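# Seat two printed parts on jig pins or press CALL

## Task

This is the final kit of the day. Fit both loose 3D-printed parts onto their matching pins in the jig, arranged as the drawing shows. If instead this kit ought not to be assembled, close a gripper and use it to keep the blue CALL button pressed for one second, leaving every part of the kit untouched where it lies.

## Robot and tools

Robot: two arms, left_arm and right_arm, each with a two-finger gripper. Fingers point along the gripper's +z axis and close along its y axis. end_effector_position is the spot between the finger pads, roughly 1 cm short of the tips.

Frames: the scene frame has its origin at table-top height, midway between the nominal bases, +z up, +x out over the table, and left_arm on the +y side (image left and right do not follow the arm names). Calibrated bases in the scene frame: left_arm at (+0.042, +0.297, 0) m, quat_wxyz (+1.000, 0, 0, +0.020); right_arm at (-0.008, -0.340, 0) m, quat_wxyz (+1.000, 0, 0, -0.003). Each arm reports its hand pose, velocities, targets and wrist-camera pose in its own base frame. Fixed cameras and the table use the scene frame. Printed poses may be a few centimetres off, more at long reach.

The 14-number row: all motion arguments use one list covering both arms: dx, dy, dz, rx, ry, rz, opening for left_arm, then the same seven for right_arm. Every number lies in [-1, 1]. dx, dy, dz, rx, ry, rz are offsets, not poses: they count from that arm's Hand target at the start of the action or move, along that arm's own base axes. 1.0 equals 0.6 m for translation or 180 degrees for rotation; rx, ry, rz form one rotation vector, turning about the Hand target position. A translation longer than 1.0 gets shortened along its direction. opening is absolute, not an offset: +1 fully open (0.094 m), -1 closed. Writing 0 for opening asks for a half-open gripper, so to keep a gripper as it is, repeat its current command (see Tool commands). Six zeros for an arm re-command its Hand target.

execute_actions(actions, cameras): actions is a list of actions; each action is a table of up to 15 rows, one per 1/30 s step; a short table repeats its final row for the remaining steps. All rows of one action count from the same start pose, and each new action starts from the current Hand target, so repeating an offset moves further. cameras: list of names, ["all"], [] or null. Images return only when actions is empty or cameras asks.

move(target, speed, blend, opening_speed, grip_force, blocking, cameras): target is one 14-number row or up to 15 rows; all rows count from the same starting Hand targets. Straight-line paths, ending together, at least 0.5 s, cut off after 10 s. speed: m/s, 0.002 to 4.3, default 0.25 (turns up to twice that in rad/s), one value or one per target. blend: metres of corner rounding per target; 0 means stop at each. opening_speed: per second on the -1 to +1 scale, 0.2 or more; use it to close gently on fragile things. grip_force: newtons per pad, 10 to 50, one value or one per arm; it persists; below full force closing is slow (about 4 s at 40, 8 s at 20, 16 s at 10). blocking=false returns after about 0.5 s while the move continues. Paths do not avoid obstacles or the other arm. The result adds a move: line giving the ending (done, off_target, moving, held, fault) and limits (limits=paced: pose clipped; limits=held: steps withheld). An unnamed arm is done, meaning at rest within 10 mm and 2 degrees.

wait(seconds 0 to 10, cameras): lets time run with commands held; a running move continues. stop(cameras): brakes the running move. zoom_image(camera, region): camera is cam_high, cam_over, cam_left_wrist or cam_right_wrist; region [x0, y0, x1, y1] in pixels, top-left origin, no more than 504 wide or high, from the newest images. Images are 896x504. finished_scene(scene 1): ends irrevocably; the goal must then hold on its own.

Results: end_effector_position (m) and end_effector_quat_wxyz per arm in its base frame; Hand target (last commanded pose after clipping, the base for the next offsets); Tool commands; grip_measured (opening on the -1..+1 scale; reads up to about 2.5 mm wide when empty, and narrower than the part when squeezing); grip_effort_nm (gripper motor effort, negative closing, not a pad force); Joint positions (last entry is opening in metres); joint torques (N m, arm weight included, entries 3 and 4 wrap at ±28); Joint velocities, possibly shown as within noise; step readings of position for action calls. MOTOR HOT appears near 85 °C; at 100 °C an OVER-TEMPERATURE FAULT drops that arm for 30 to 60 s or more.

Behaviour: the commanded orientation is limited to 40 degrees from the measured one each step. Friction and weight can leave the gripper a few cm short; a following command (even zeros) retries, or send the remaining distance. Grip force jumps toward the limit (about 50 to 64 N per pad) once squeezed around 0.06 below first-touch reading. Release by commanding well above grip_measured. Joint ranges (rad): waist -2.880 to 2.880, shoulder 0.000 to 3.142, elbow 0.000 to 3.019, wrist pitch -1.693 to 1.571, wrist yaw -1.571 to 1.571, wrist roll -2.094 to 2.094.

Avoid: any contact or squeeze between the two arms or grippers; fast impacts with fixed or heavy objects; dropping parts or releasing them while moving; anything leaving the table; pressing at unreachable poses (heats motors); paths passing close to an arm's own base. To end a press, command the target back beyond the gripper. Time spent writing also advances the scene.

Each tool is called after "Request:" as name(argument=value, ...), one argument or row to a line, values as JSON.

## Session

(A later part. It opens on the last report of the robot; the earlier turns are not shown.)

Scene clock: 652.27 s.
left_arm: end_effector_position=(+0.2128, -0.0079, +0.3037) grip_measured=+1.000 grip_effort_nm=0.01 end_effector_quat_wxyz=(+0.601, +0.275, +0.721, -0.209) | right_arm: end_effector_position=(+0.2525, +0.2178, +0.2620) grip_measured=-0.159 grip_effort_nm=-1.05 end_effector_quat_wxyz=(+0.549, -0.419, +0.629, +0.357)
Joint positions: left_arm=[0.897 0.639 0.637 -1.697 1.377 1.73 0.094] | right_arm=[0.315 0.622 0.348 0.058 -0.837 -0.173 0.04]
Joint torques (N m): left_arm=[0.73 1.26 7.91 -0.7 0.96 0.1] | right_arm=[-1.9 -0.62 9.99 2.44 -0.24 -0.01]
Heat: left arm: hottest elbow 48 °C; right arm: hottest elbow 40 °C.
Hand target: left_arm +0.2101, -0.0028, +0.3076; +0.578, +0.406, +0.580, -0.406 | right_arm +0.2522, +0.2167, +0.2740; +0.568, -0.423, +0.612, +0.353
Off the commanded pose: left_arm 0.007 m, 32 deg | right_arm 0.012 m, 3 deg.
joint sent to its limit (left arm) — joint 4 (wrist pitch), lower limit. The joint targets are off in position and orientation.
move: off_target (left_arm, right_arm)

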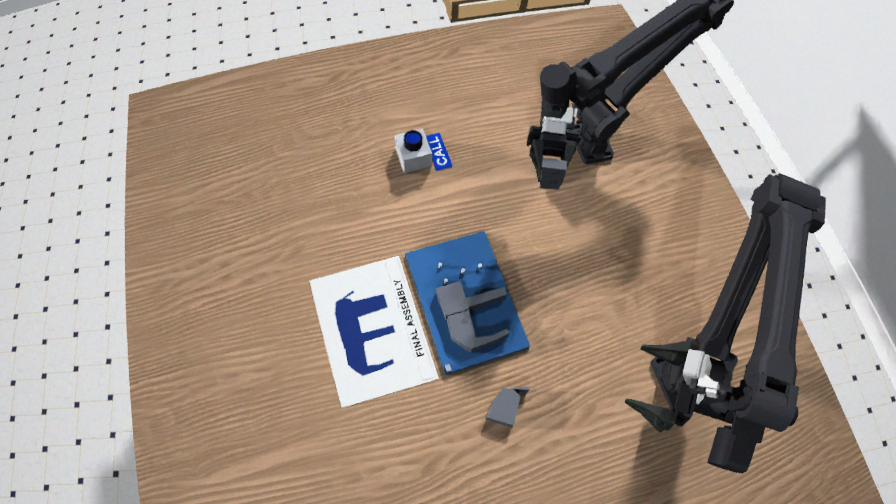

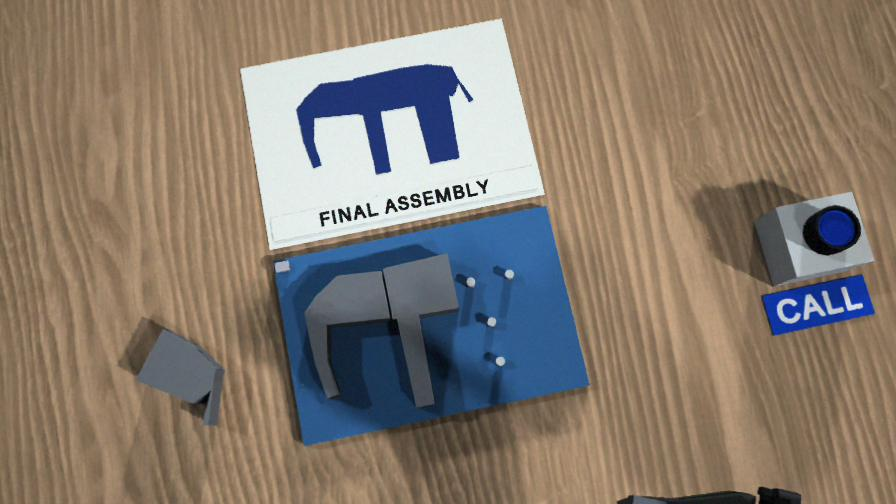

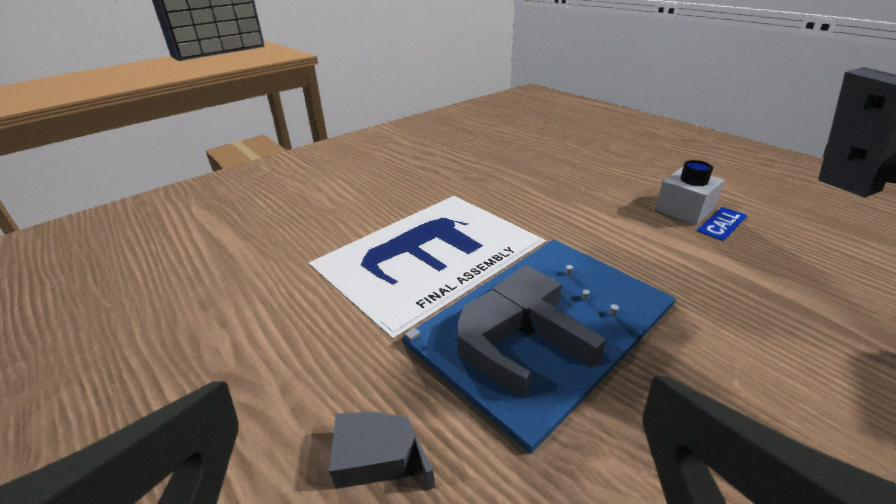

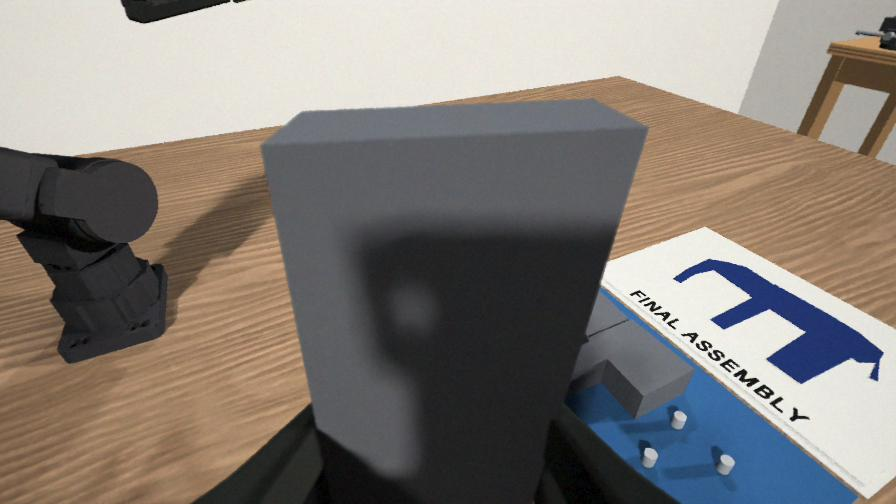

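Request:
move(
  target=[
    [0.167,-0.25,0,0.256,0.366,0.328,1,0.249,0.112,-0.25,-0.262,0.411,-0.291,-0.4],
    [0.167,-0.25,0,0.256,0.366,0.328,1,0.249,0.112,-0.36,-0.262,0.411,-0.291,-0.4],
  ],
  speed=[0.3,0.08],
  cameras=["cam_left_wrist","cam_right_wrist"],
)

Request:
zoom_image(
  camera="cam_left_wrist",
  region=[600, 0, 896, 240],
)

Scene clock: 680.90 s.
left_arm: end_effector_position=(+0.3023, -0.1438, +0.2884) grip_measured=+1.000 grip_effort_nm=0.01 end_effector_quat_wxyz=(+0.103, +0.001, +0.995, +0.008) | right_arm: end_effector_position=(+0.3983, +0.2787, +0.0601) grip_measured=-0.160 grip_effort_nm=-1.05 end_effector_quat_wxyz=(-0.008, -0.030, +0.999, +0.013)
Joint positions: left_arm=[-0.5 1.101 1.186 -1.482 -0.111 -0.488 0.094] | right_arm=[0.601 1.738 1.233 -1.066 -0.03 0.542 0.039]
Joint torques (N m): left_arm=[-2.02 -4.01 12.01 -0.16 -0.36 -0.12] | right_arm=[-1.14 -14.74 7.86 0.53 0.21 0.01]
Heat: left arm: hottest elbow 44 °C; right arm: hottest elbow 43 °C.
Hand target: left_arm +0.3103, -0.1528, +0.3076; +0.120, -0.001, +0.993, +0.000 | right_arm +0.4016, +0.2839, +0.0580; +0.001, -0.027, +1.000, +0.014
Off the commanded pose: left_arm 0.023 m, 2 deg | right_arm 0.006 m, 1 deg.
move: off_target (left_arm)
Images, in order (width x height): cam_left_wrist 896x504, cam_right_wrist 896x504.

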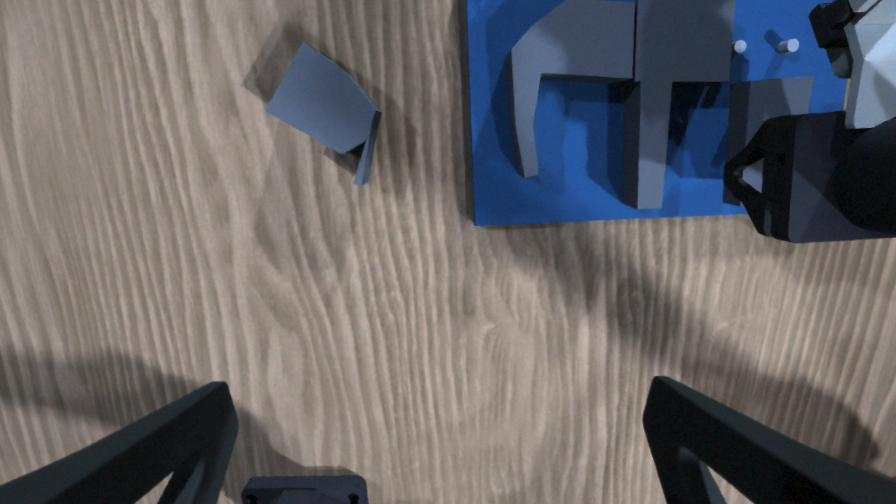

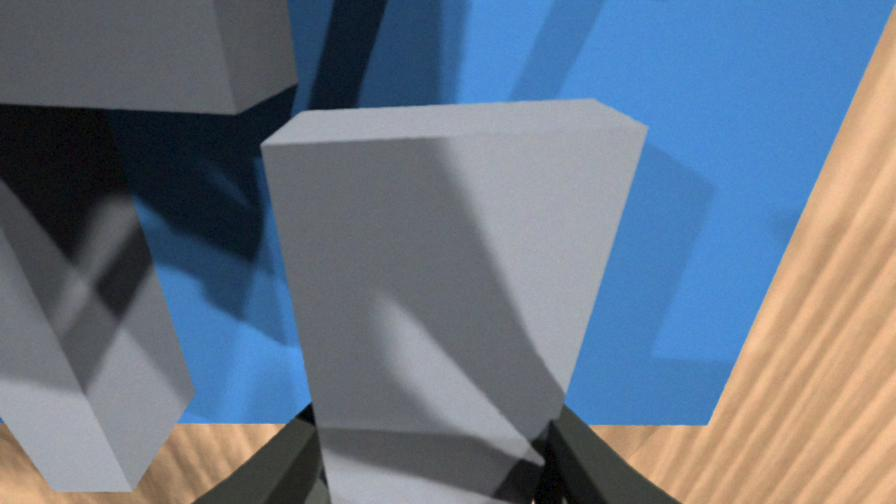

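Scaled by 1.703 from the camera's 896x504 image, which has a finer 1280x720 frame.

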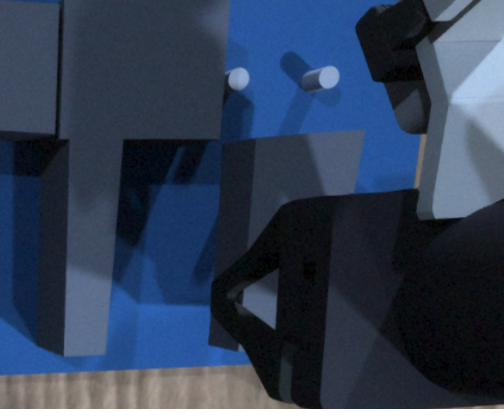

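Request:
move(
  target=[0,0,0,0,0,0,1,-0.002,-0.007,-0.018,0.0,-0.004,0.0,-0.4],
  speed=0.05,
  cameras=["cam_left_wrist","cam_right_wrist"],
)

Request:
zoom_image(
  camera="cam_left_wrist",
  region=[600, 0, 896, 240],
)

Scene clock: 690.67 s.
left_arm: end_effector_position=(+0.3023, -0.1438, +0.2884) grip_measured=+1.000 grip_effort_nm=0.00 end_effector_quat_wxyz=(+0.103, +0.001, +0.995, +0.008) | right_arm: end_effector_position=(+0.3972, +0.2766, +0.0504) grip_measured=-0.160 grip_effort_nm=-1.05 end_effector_quat_wxyz=(-0.001, -0.030, +0.999, +0.014)
Joint positions: left_arm=[-0.5 1.101 1.186 -1.482 -0.111 -0.488 0.094] | right_arm=[0.601 1.738 1.204 -1.023 -0.024 0.542 0.039]
Joint torques (N m): left_arm=[-1.73 -4.13 12.07 -0.09 -0.36 -0.14] | right_arm=[-1.26 -14.51 7.5 0.57 0.3 -0.02]
Heat: left arm: hottest elbow 45 °C; right arm: hottest elbow 43 °C.
Hand target: left_arm +0.3103, -0.1528, +0.3076; +0.120, -0.001, +0.993, +0.000 | right_arm +0.4004, +0.2797, +0.0472; +0.007, -0.027, +1.000, +0.014
Off the commanded pose: left_arm 0.023 m, 2 deg | right_arm 0.005 m, 1 deg.
move: off_target (left_arm)
Images, in order (width x height): cam_left_wrist 896x504, cam_right_wrist 896x504.

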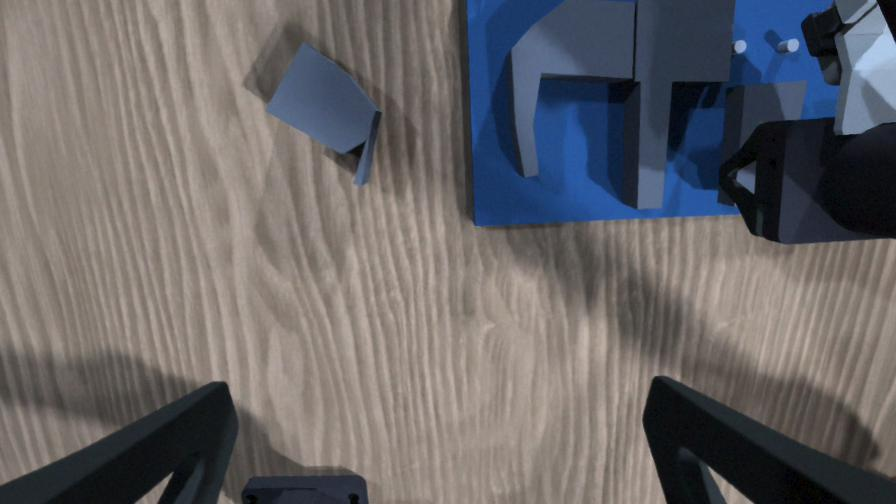

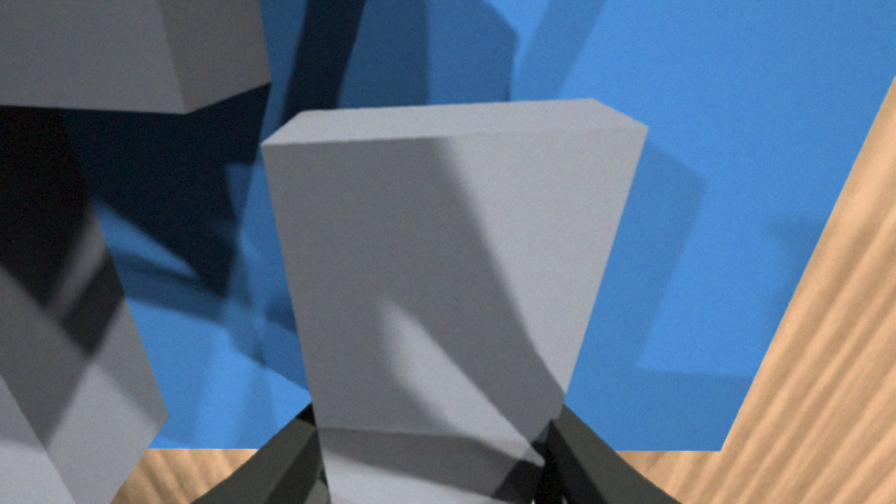

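Scaled by 1.703 from the camera's 896x504 image, which has a finer 1280x720 frame.

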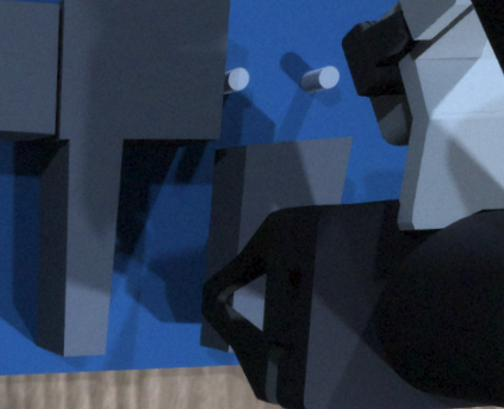

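Request:
move(
  target=[0,0,0,0,0,0,1,-0.001,-0.003,-0.016,0.0,0.001,0.0,-0.4],
  speed=0.05,
  cameras=["cam_left_wrist","cam_right_wrist"],
)

Request:
zoom_image(
  camera="cam_left_wrist",
  region=[600, 0, 896, 240],
)

Scene clock: 699.43 s.
left_arm: end_effector_position=(+0.3023, -0.1438, +0.2884) grip_measured=+1.000 grip_effort_nm=0.00 end_effector_quat_wxyz=(+0.103, +0.001, +0.995, +0.008) | right_arm: end_effector_position=(+0.3974, +0.2768, +0.0484) grip_measured=-0.160 grip_effort_nm=-1.05 end_effector_quat_wxyz=(+0.002, -0.030, +0.999, +0.016)
Joint positions: left_arm=[-0.5 1.101 1.186 -1.482 -0.111 -0.488 0.094] | right_arm=[0.601 1.738 1.198 -1.011 -0.024 0.542 0.039]
Joint torques (N m): left_arm=[-2.08 -3.37 12.07 -0.23 -0.36 -0.12] | right_arm=[-1.55 -13.51 6.82 0.88 0.21 -0.06]
Heat: left arm: hottest elbow 46 °C; right arm: hottest elbow 43 °C.
Hand target: left_arm +0.3103, -0.1528, +0.3076; +0.120, -0.001, +0.993, +0.000 | right_arm +0.3998, +0.2779, +0.0376; +0.005, -0.027, +1.000, +0.014
Off the commanded pose: left_arm 0.023 m, 2 deg | right_arm 0.011 m, 1 deg.
move: off_target (left_arm, right_arm)
Images, in order (width x height): cam_left_wrist 896x504, cam_right_wrist 896x504.

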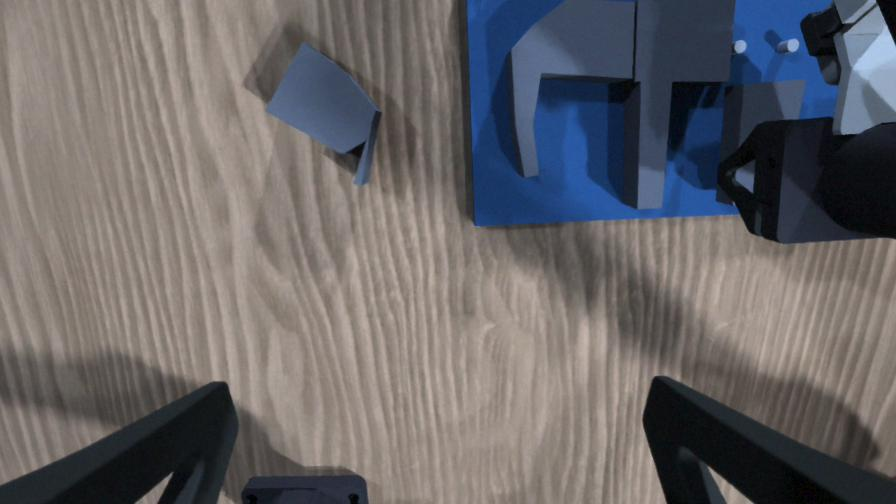

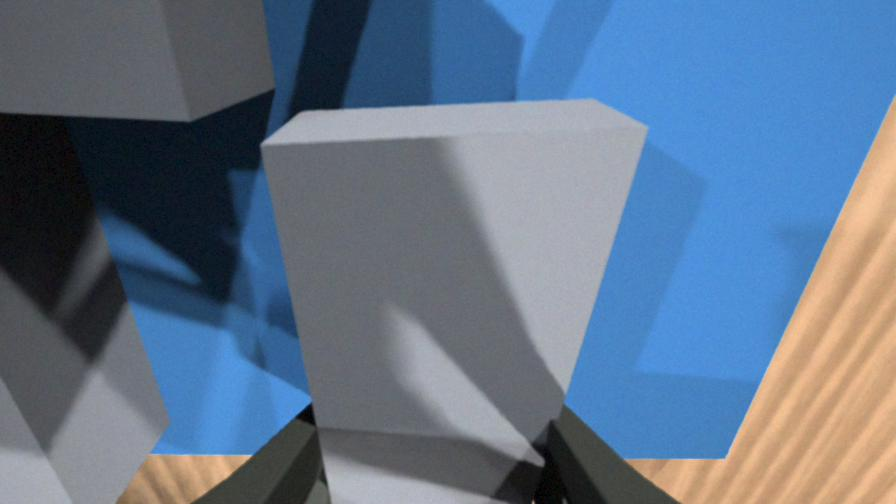

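Scaled by 1.703 from the camera's 896x504 image, which has a finer 1280x720 frame.

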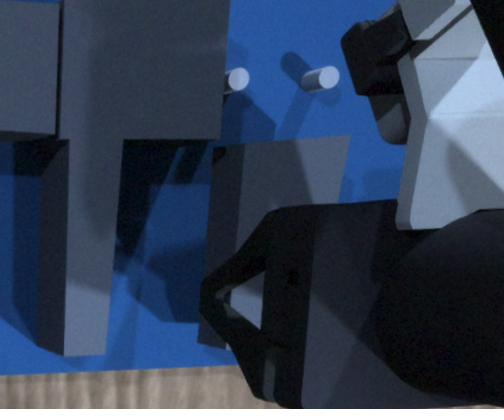

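Request:
move(
  target=[0,0,0,0,0,0,1,-0.001,-0.003,-0.018,0.0,0.003,0.0,-0.4],
  speed=0.05,
  cameras=["cam_left_wrist","cam_right_wrist"],
)

Request:
zoom_image(
  camera="cam_left_wrist",
  region=[600, 0, 896, 240],
)

Scene clock: 705.87 s.
left_arm: end_effector_position=(+0.3023, -0.1438, +0.2884) grip_measured=+1.000 grip_effort_nm=0.01 end_effector_quat_wxyz=(+0.103, +0.001, +0.995, +0.008) | right_arm: end_effector_position=(+0.3979, +0.2772, +0.0470) grip_measured=-0.160 grip_effort_nm=-1.05 end_effector_quat_wxyz=(+0.005, -0.030, +0.999, +0.017)
Joint positions: left_arm=[-0.5 1.101 1.186 -1.482 -0.111 -0.488 0.094] | right_arm=[0.601 1.738 1.193 -1 -0.024 0.542 0.039]
Joint torques (N m): left_arm=[-1.26 -3.43 12.21 -0.1 -0.35 -0.12] | right_arm=[-1.85 -12.28 6.15 1.17 0 -0.09]
Heat: left arm: hottest elbow 46 °C; right arm: hottest elbow 43 °C.
Hand target: left_arm +0.3103, -0.1528, +0.3076; +0.120, -0.001, +0.993, +0.000 | right_arm +0.3992, +0.2761, +0.0268; +0.001, -0.027, +1.000, +0.014
Off the commanded pose: left_arm 0.023 m, 2 deg | right_arm 0.020 m, 1 deg.
move: off_target (left_arm, right_arm)
Images, in order (width x height): cam_left_wrist 896x504, cam_right_wrist 896x504.

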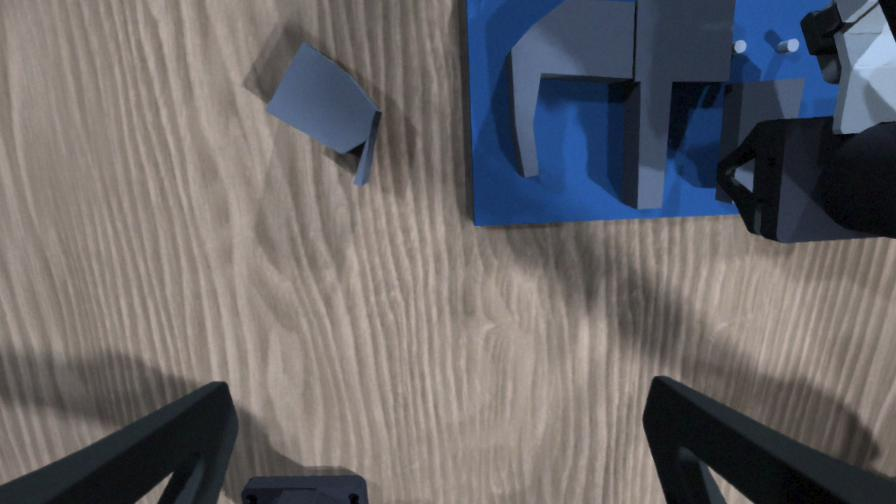

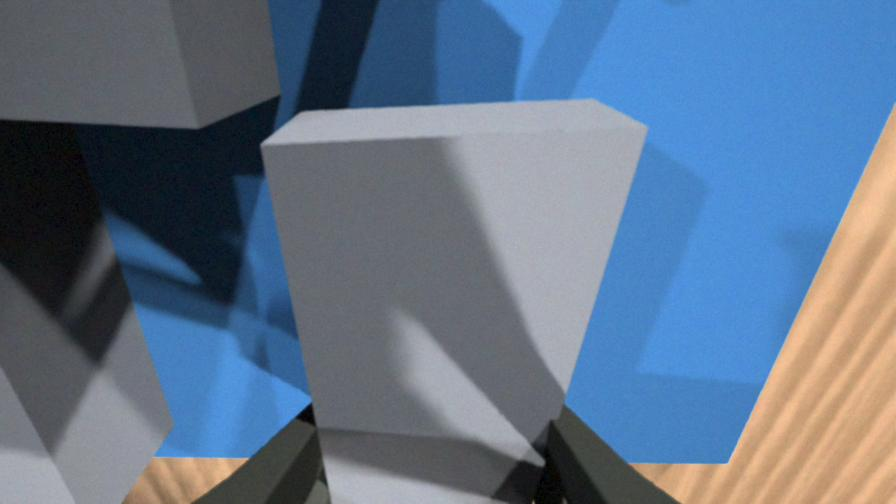

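Scaled by 1.703 from the camera's 896x504 image, which has a finer 1280x720 frame.

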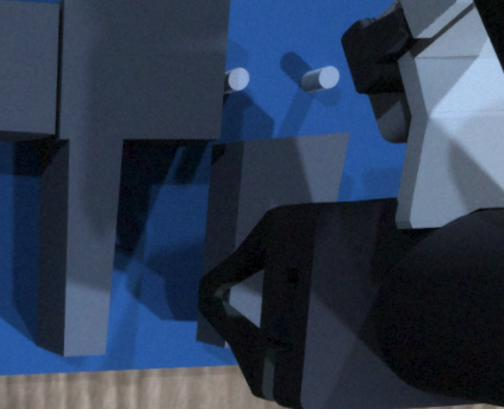

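Request:
move(
  target=[
    [0,0,0,0,0,0,1,-0.012,0.0,0.05,0.0,0.006,0.0,-0.4],
    [0,0,0,0,0,0,1,-0.008,0.002,0.013,0.0,-0.003,0.0,-0.4],
  ],
  speed=0.07,
  cameras=["cam_left_wrist","cam_right_wrist"],
)

Request:
zoom_image(
  camera="cam_left_wrist",
  region=[600, 0, 896, 240],
)

Scene clock: 723.17 s.
left_arm: end_effector_position=(+0.3023, -0.1438, +0.2884) grip_measured=+1.000 grip_effort_nm=0.01 end_effector_quat_wxyz=(+0.103, +0.001, +0.995, +0.008) | right_arm: end_effector_position=(+0.3954, +0.2729, +0.0409) grip_measured=-0.160 grip_effort_nm=-1.05 end_effector_quat_wxyz=(+0.005, -0.028, +1.000, +0.013)
Joint positions: left_arm=[-0.5 1.101 1.186 -1.482 -0.111 -0.488 0.094] | right_arm=[0.599 1.738 1.175 -0.985 -0.016 0.543 0.039]
Joint torques (N m): left_arm=[-1.73 -3.49 12.45 -0.38 -0.34 -0.11] | right_arm=[-1.03 -13.92 7.15 0.43 0.25 -0.02]
Heat: left arm: hottest elbow 47 °C; right arm: hottest elbow 42 °C.
Hand target: left_arm +0.3103, -0.1528, +0.3076; +0.120, -0.001, +0.993, +0.000 | right_arm +0.3944, +0.2773, +0.0346; +0.005, -0.027, +1.000, +0.014
Off the commanded pose: left_arm 0.023 m, 2 deg | right_arm 0.008 m, 0 deg.
move: off_target (left_arm)
Images, in order (width x height): cam_left_wrist 896x504, cam_right_wrist 896x504.

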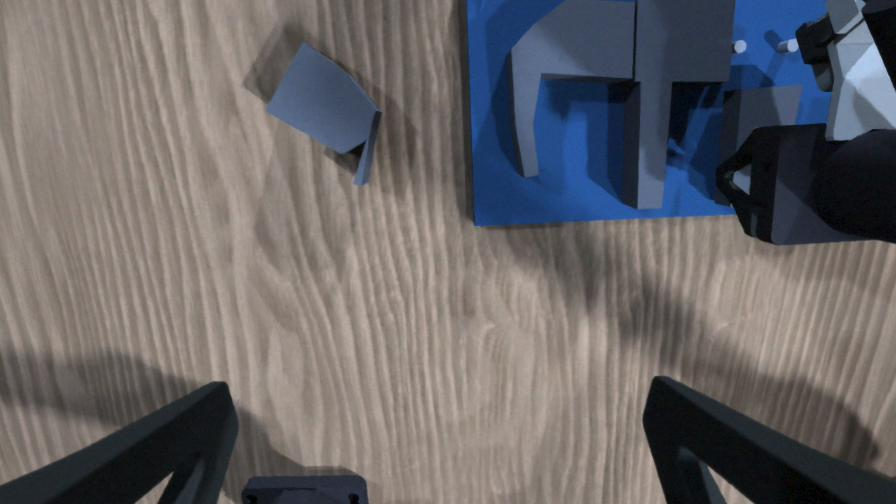

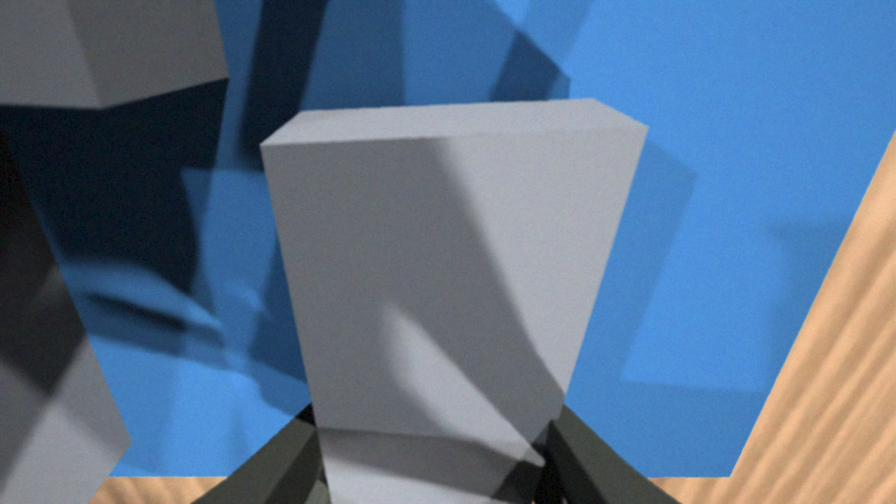

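Scaled by 1.703 from the camera's 896x504 image, which has a finer 1280x720 frame.

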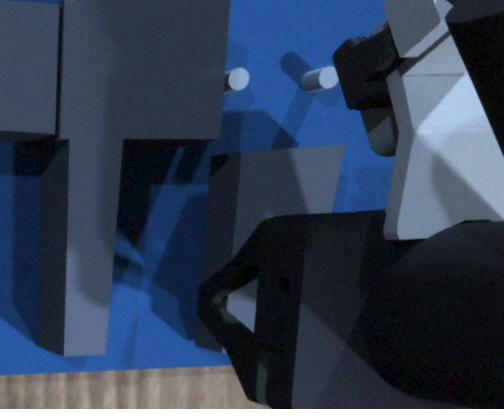

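Request:
move(
  target=[0,0,0,0,0,0,1,-0.001,0.0,-0.017,0.0,0.00,0.0,-0.4],
  speed=0.05,
  cameras=["all"],
)

Request:
zoom_image(
  camera="cam_left_wrist",
  region=[600, 0, 896, 240],
)

Request:
zoom_image(
  camera="cam_high",
  region=[400, 210, 540, 320],
)

Scene clock: 729.30 s.
left_arm: end_effector_position=(+0.3023, -0.1438, +0.2884) grip_measured=+1.000 grip_effort_nm=0.01 end_effector_quat_wxyz=(+0.103, +0.001, +0.995, +0.008) | right_arm: end_effector_position=(+0.3950, +0.2726, +0.0378) grip_measured=-0.160 grip_effort_nm=-1.05 end_effector_quat_wxyz=(+0.007, -0.028, +0.999, +0.014)
Joint positions: left_arm=[-0.5 1.101 1.186 -1.482 -0.111 -0.488 0.094] | right_arm=[0.599 1.739 1.167 -0.972 -0.016 0.543 0.039]
Joint torques (N m): left_arm=[-1.79 -3.84 11.95 -0.24 -0.32 -0.14] | right_arm=[-0.97 -12.98 6.58 0.88 0.24 -0.01]
Heat: left arm: hottest elbow 48 °C; right arm: hottest elbow 42 °C.
Hand target: left_arm +0.3103, -0.1528, +0.3076; +0.120, -0.001, +0.993, +0.000 | right_arm +0.3938, +0.2773, +0.0244; +0.005, -0.027, +1.000, +0.014
Off the commanded pose: left_arm 0.023 m, 2 deg | right_arm 0.014 m, 0 deg.
move: off_target (left_arm, right_arm)

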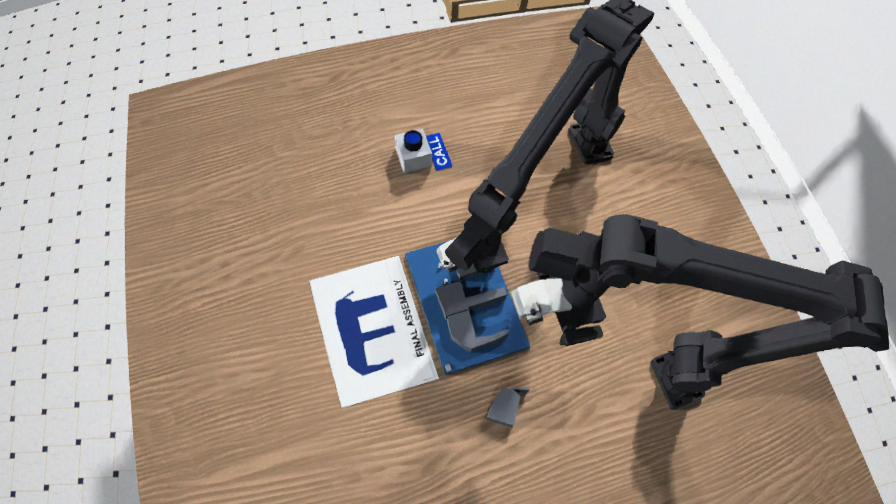

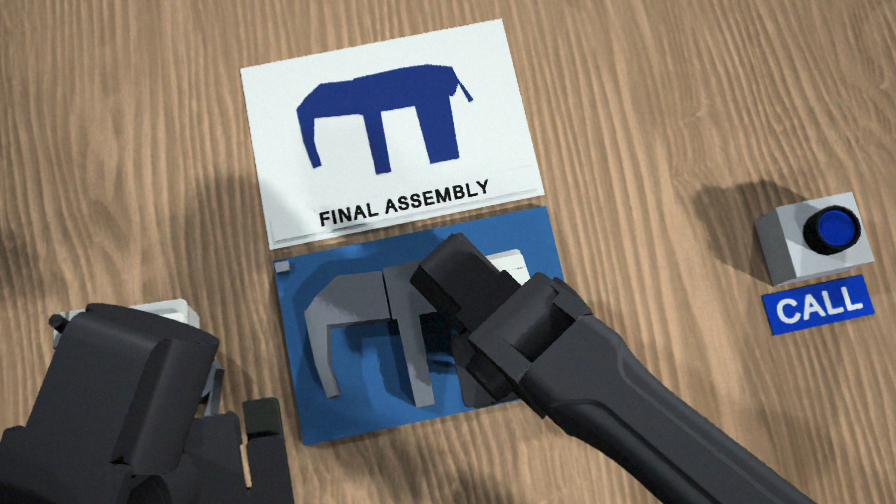

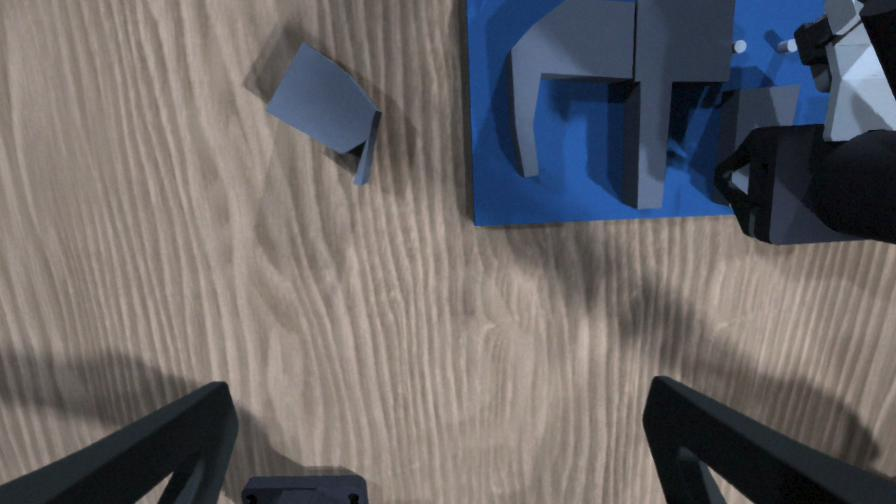

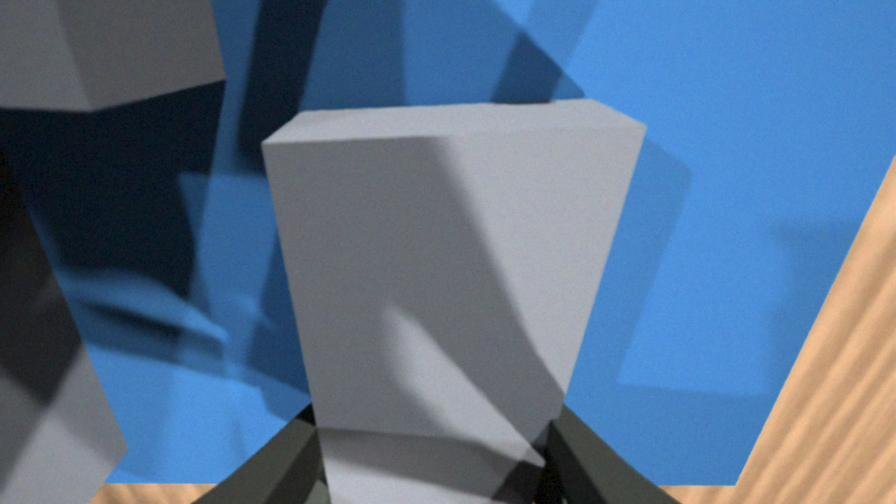

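Scaled by 1.703 from the camera's 896x504 image, which has a finer 1280x720 frame.

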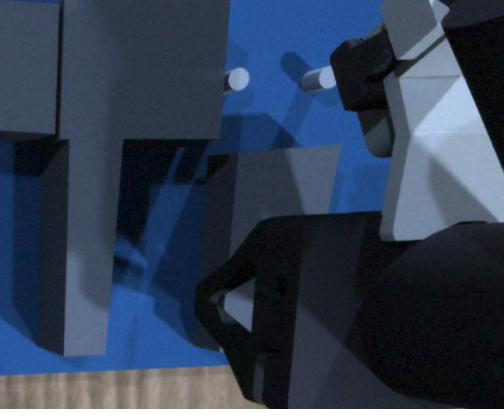

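Scaled by 3.600 from the camera's 896x504 image, which has a finer 1280x720 frame.

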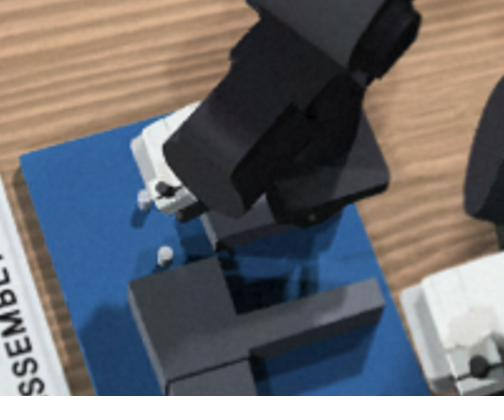

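Request:
move(
  target=[0,0,0,0,0,0,1,-0.001,-0.004,-0.015,0.0,0.00,0.0,-0.4],
  speed=0.05,
  cameras=["cam_left_wrist","cam_right_wrist"],
)

Request:
zoom_image(
  camera="cam_left_wrist",
  region=[600, 0, 896, 240],
)

Scene clock: 737.63 s.
left_arm: end_effector_position=(+0.3023, -0.1438, +0.2884) grip_measured=+1.000 grip_effort_nm=0.01 end_effector_quat_wxyz=(+0.103, +0.001, +0.995, +0.008) | right_arm: end_effector_position=(+0.3948, +0.2725, +0.0363) grip_measured=-0.160 grip_effort_nm=-1.05 end_effector_quat_wxyz=(+0.008, -0.028, +0.999, +0.015)
Joint positions: left_arm=[-0.5 1.101 1.186 -1.482 -0.111 -0.488 0.094] | right_arm=[0.599 1.739 1.163 -0.965 -0.016 0.543 0.039]
Joint torques (N m): left_arm=[-1.79 -3.31 12.18 -0.46 -0.42 -0.18] | right_arm=[-1.26 -12.16 5.65 1.4 0.24 -0.04]
Heat: left arm: hottest elbow 48 °C; right arm: hottest elbow 41 °C.
Hand target: left_arm +0.3103, -0.1528, +0.3076; +0.120, -0.001, +0.993, +0.000 | right_arm +0.3932, +0.2749, +0.0154; +0.005, -0.027, +1.000, +0.014
Off the commanded pose: left_arm 0.023 m, 2 deg | right_arm 0.021 m, 0 deg.
move: off_target (left_arm, right_arm)
Images, in order (width x height): cam_left_wrist 896x504, cam_right_wrist 896x504.

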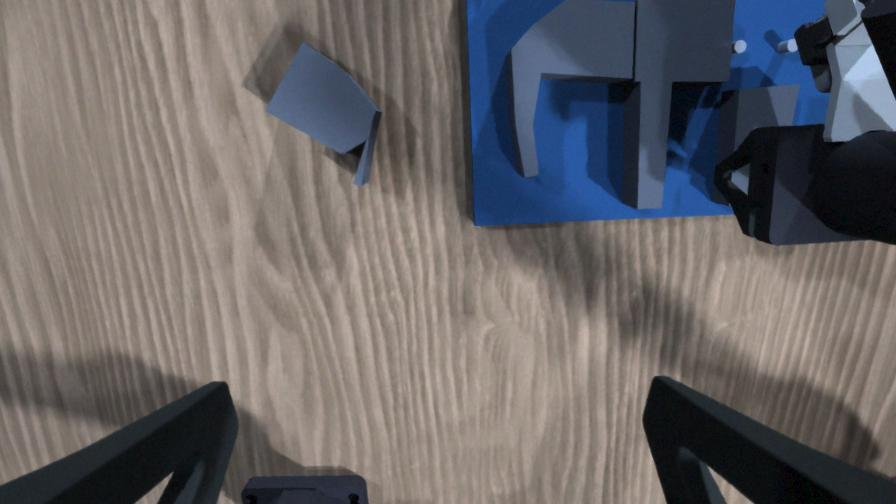

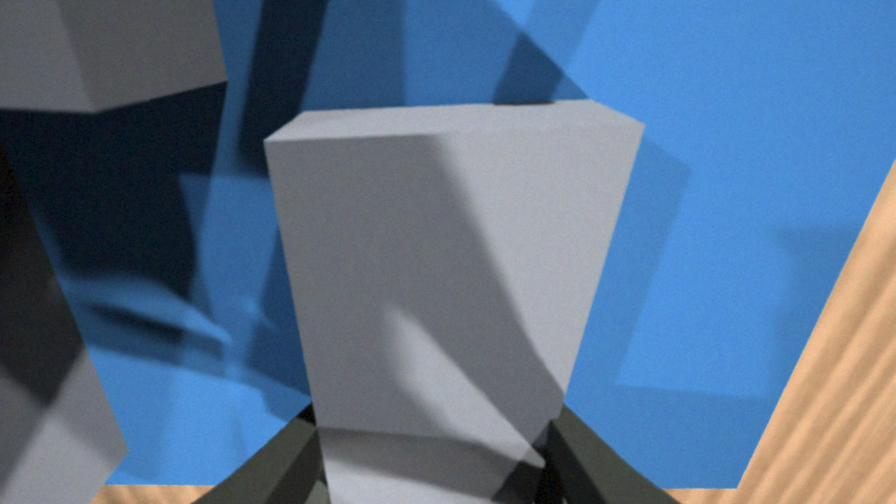

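Scaled by 1.703 from the camera's 896x504 image, which has a finer 1280x720 frame.

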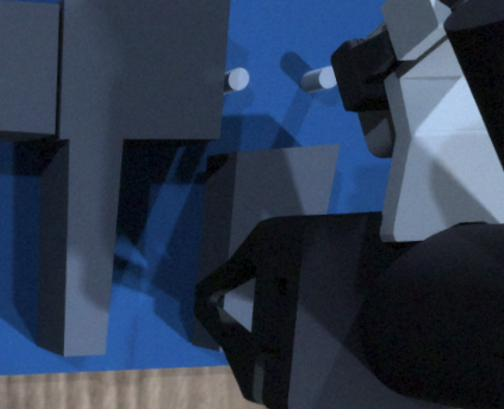

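Request:
move(
  target=[0,0,0,0,0,0,1,0.002,-0.003,0.03,0.0,0.00,0.0,-0.4],
  speed=0.05,
)

Request:
move(
  target=[0,0,0,0,0,0,1,0,0,0,0.0,0.00,0.0,0.25],
  opening_speed=0.4,
  cameras=["cam_left_wrist","cam_right_wrist"],
)

Request:
zoom_image(
  camera="cam_left_wrist",
  region=[600, 0, 896, 240],
)

Scene clock: 744.33 s.
left_arm: end_effector_position=(+0.3023, -0.1438, +0.2884) grip_measured=+1.000 grip_effort_nm=0.00 end_effector_quat_wxyz=(+0.103, +0.001, +0.995, +0.008) | right_arm: end_effector_position=(+0.3949, +0.2726, +0.0370) grip_measured=-0.160 grip_effort_nm=-1.05 end_effector_quat_wxyz=(+0.009, -0.028, +0.999, +0.015)
Joint positions: left_arm=[-0.5 1.101 1.186 -1.482 -0.111 -0.488 0.094] | right_arm=[0.599 1.738 1.163 -0.965 -0.016 0.543 0.039]
Joint torques (N m): left_arm=[-1.26 -3.37 12.1 -0.2 -0.32 -0.11] | right_arm=[-1.49 -14.21 7.5 -0.05 0.23 -0.09]
Heat: left arm: hottest elbow 48 °C; right arm: hottest elbow 40 °C.
Hand target: left_arm +0.3103, -0.1528, +0.3076; +0.120, -0.001, +0.993, +0.000 | right_arm +0.3944, +0.2731, +0.0334; +0.005, -0.027, +1.000, +0.014
Off the commanded pose: left_arm 0.023 m, 2 deg | right_arm 0.004 m, 0 deg.
move: off_target (left_arm)

Scene clock: 746.60 s.
left_arm: end_effector_position=(+0.3023, -0.1438, +0.2884) grip_measured=+1.000 grip_effort_nm=0.00 end_effector_quat_wxyz=(+0.103, +0.001, +0.995, +0.008) | right_arm: end_effector_position=(+0.3931, +0.2738, +0.0359) grip_measured=+0.248 grip_effort_nm=0.07 end_effector_quat_wxyz=(+0.005, -0.029, +0.999, +0.018)
Joint positions: left_arm=[-0.5 1.101 1.186 -1.482 -0.111 -0.488 0.094] | right_arm=[0.601 1.739 1.161 -0.965 -0.024 0.543 0.059]
Joint torques (N m): left_arm=[-2.2 -3.78 12.08 -0.17 -0.33 -0.16] | right_arm=[-1.49 -14.33 7.56 -0.06 0.22 -0.09]
Heat: left arm: hottest elbow 48 °C; right arm: hottest elbow 40 °C.
Hand target: left_arm +0.3103, -0.1528, +0.3076; +0.120, -0.001, +0.993, +0.000 | right_arm +0.3944, +0.2731, +0.0334; +0.005, -0.027, +1.000, +0.014
Off the commanded pose: left_arm 0.023 m, 2 deg | right_arm 0.003 m, 0 deg.
move: off_target (left_arm)
Images, in order (width x height): cam_left_wrist 896x504, cam_right_wrist 896x504.

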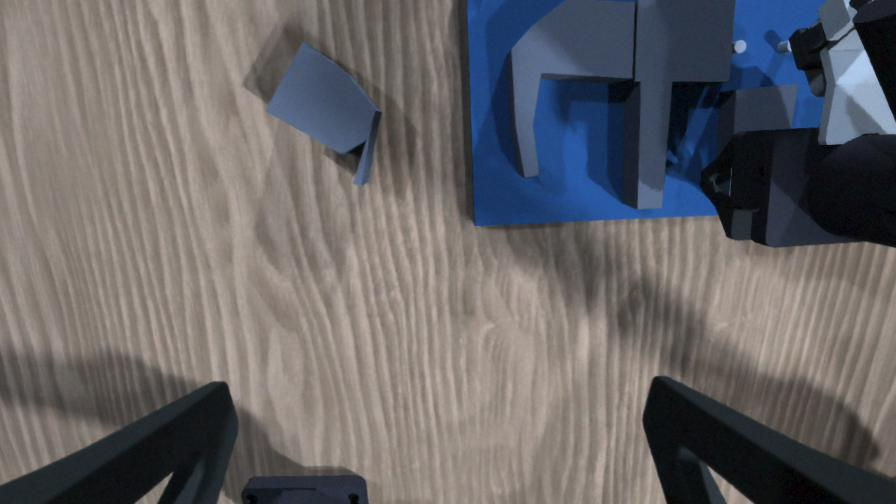

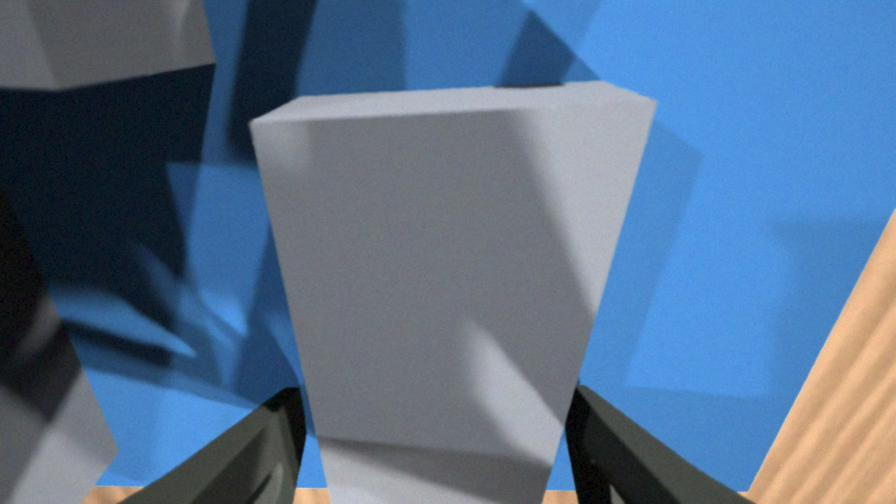

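Scaled by 1.703 from the camera's 896x504 image, which has a finer 1280x720 frame.

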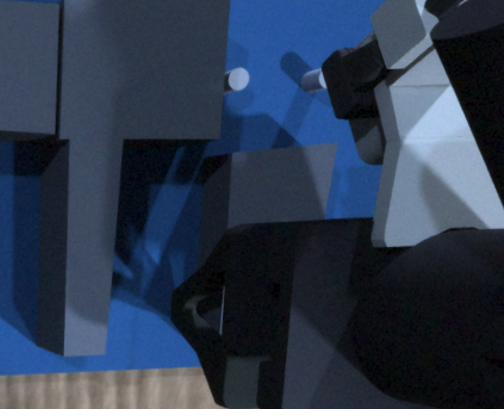

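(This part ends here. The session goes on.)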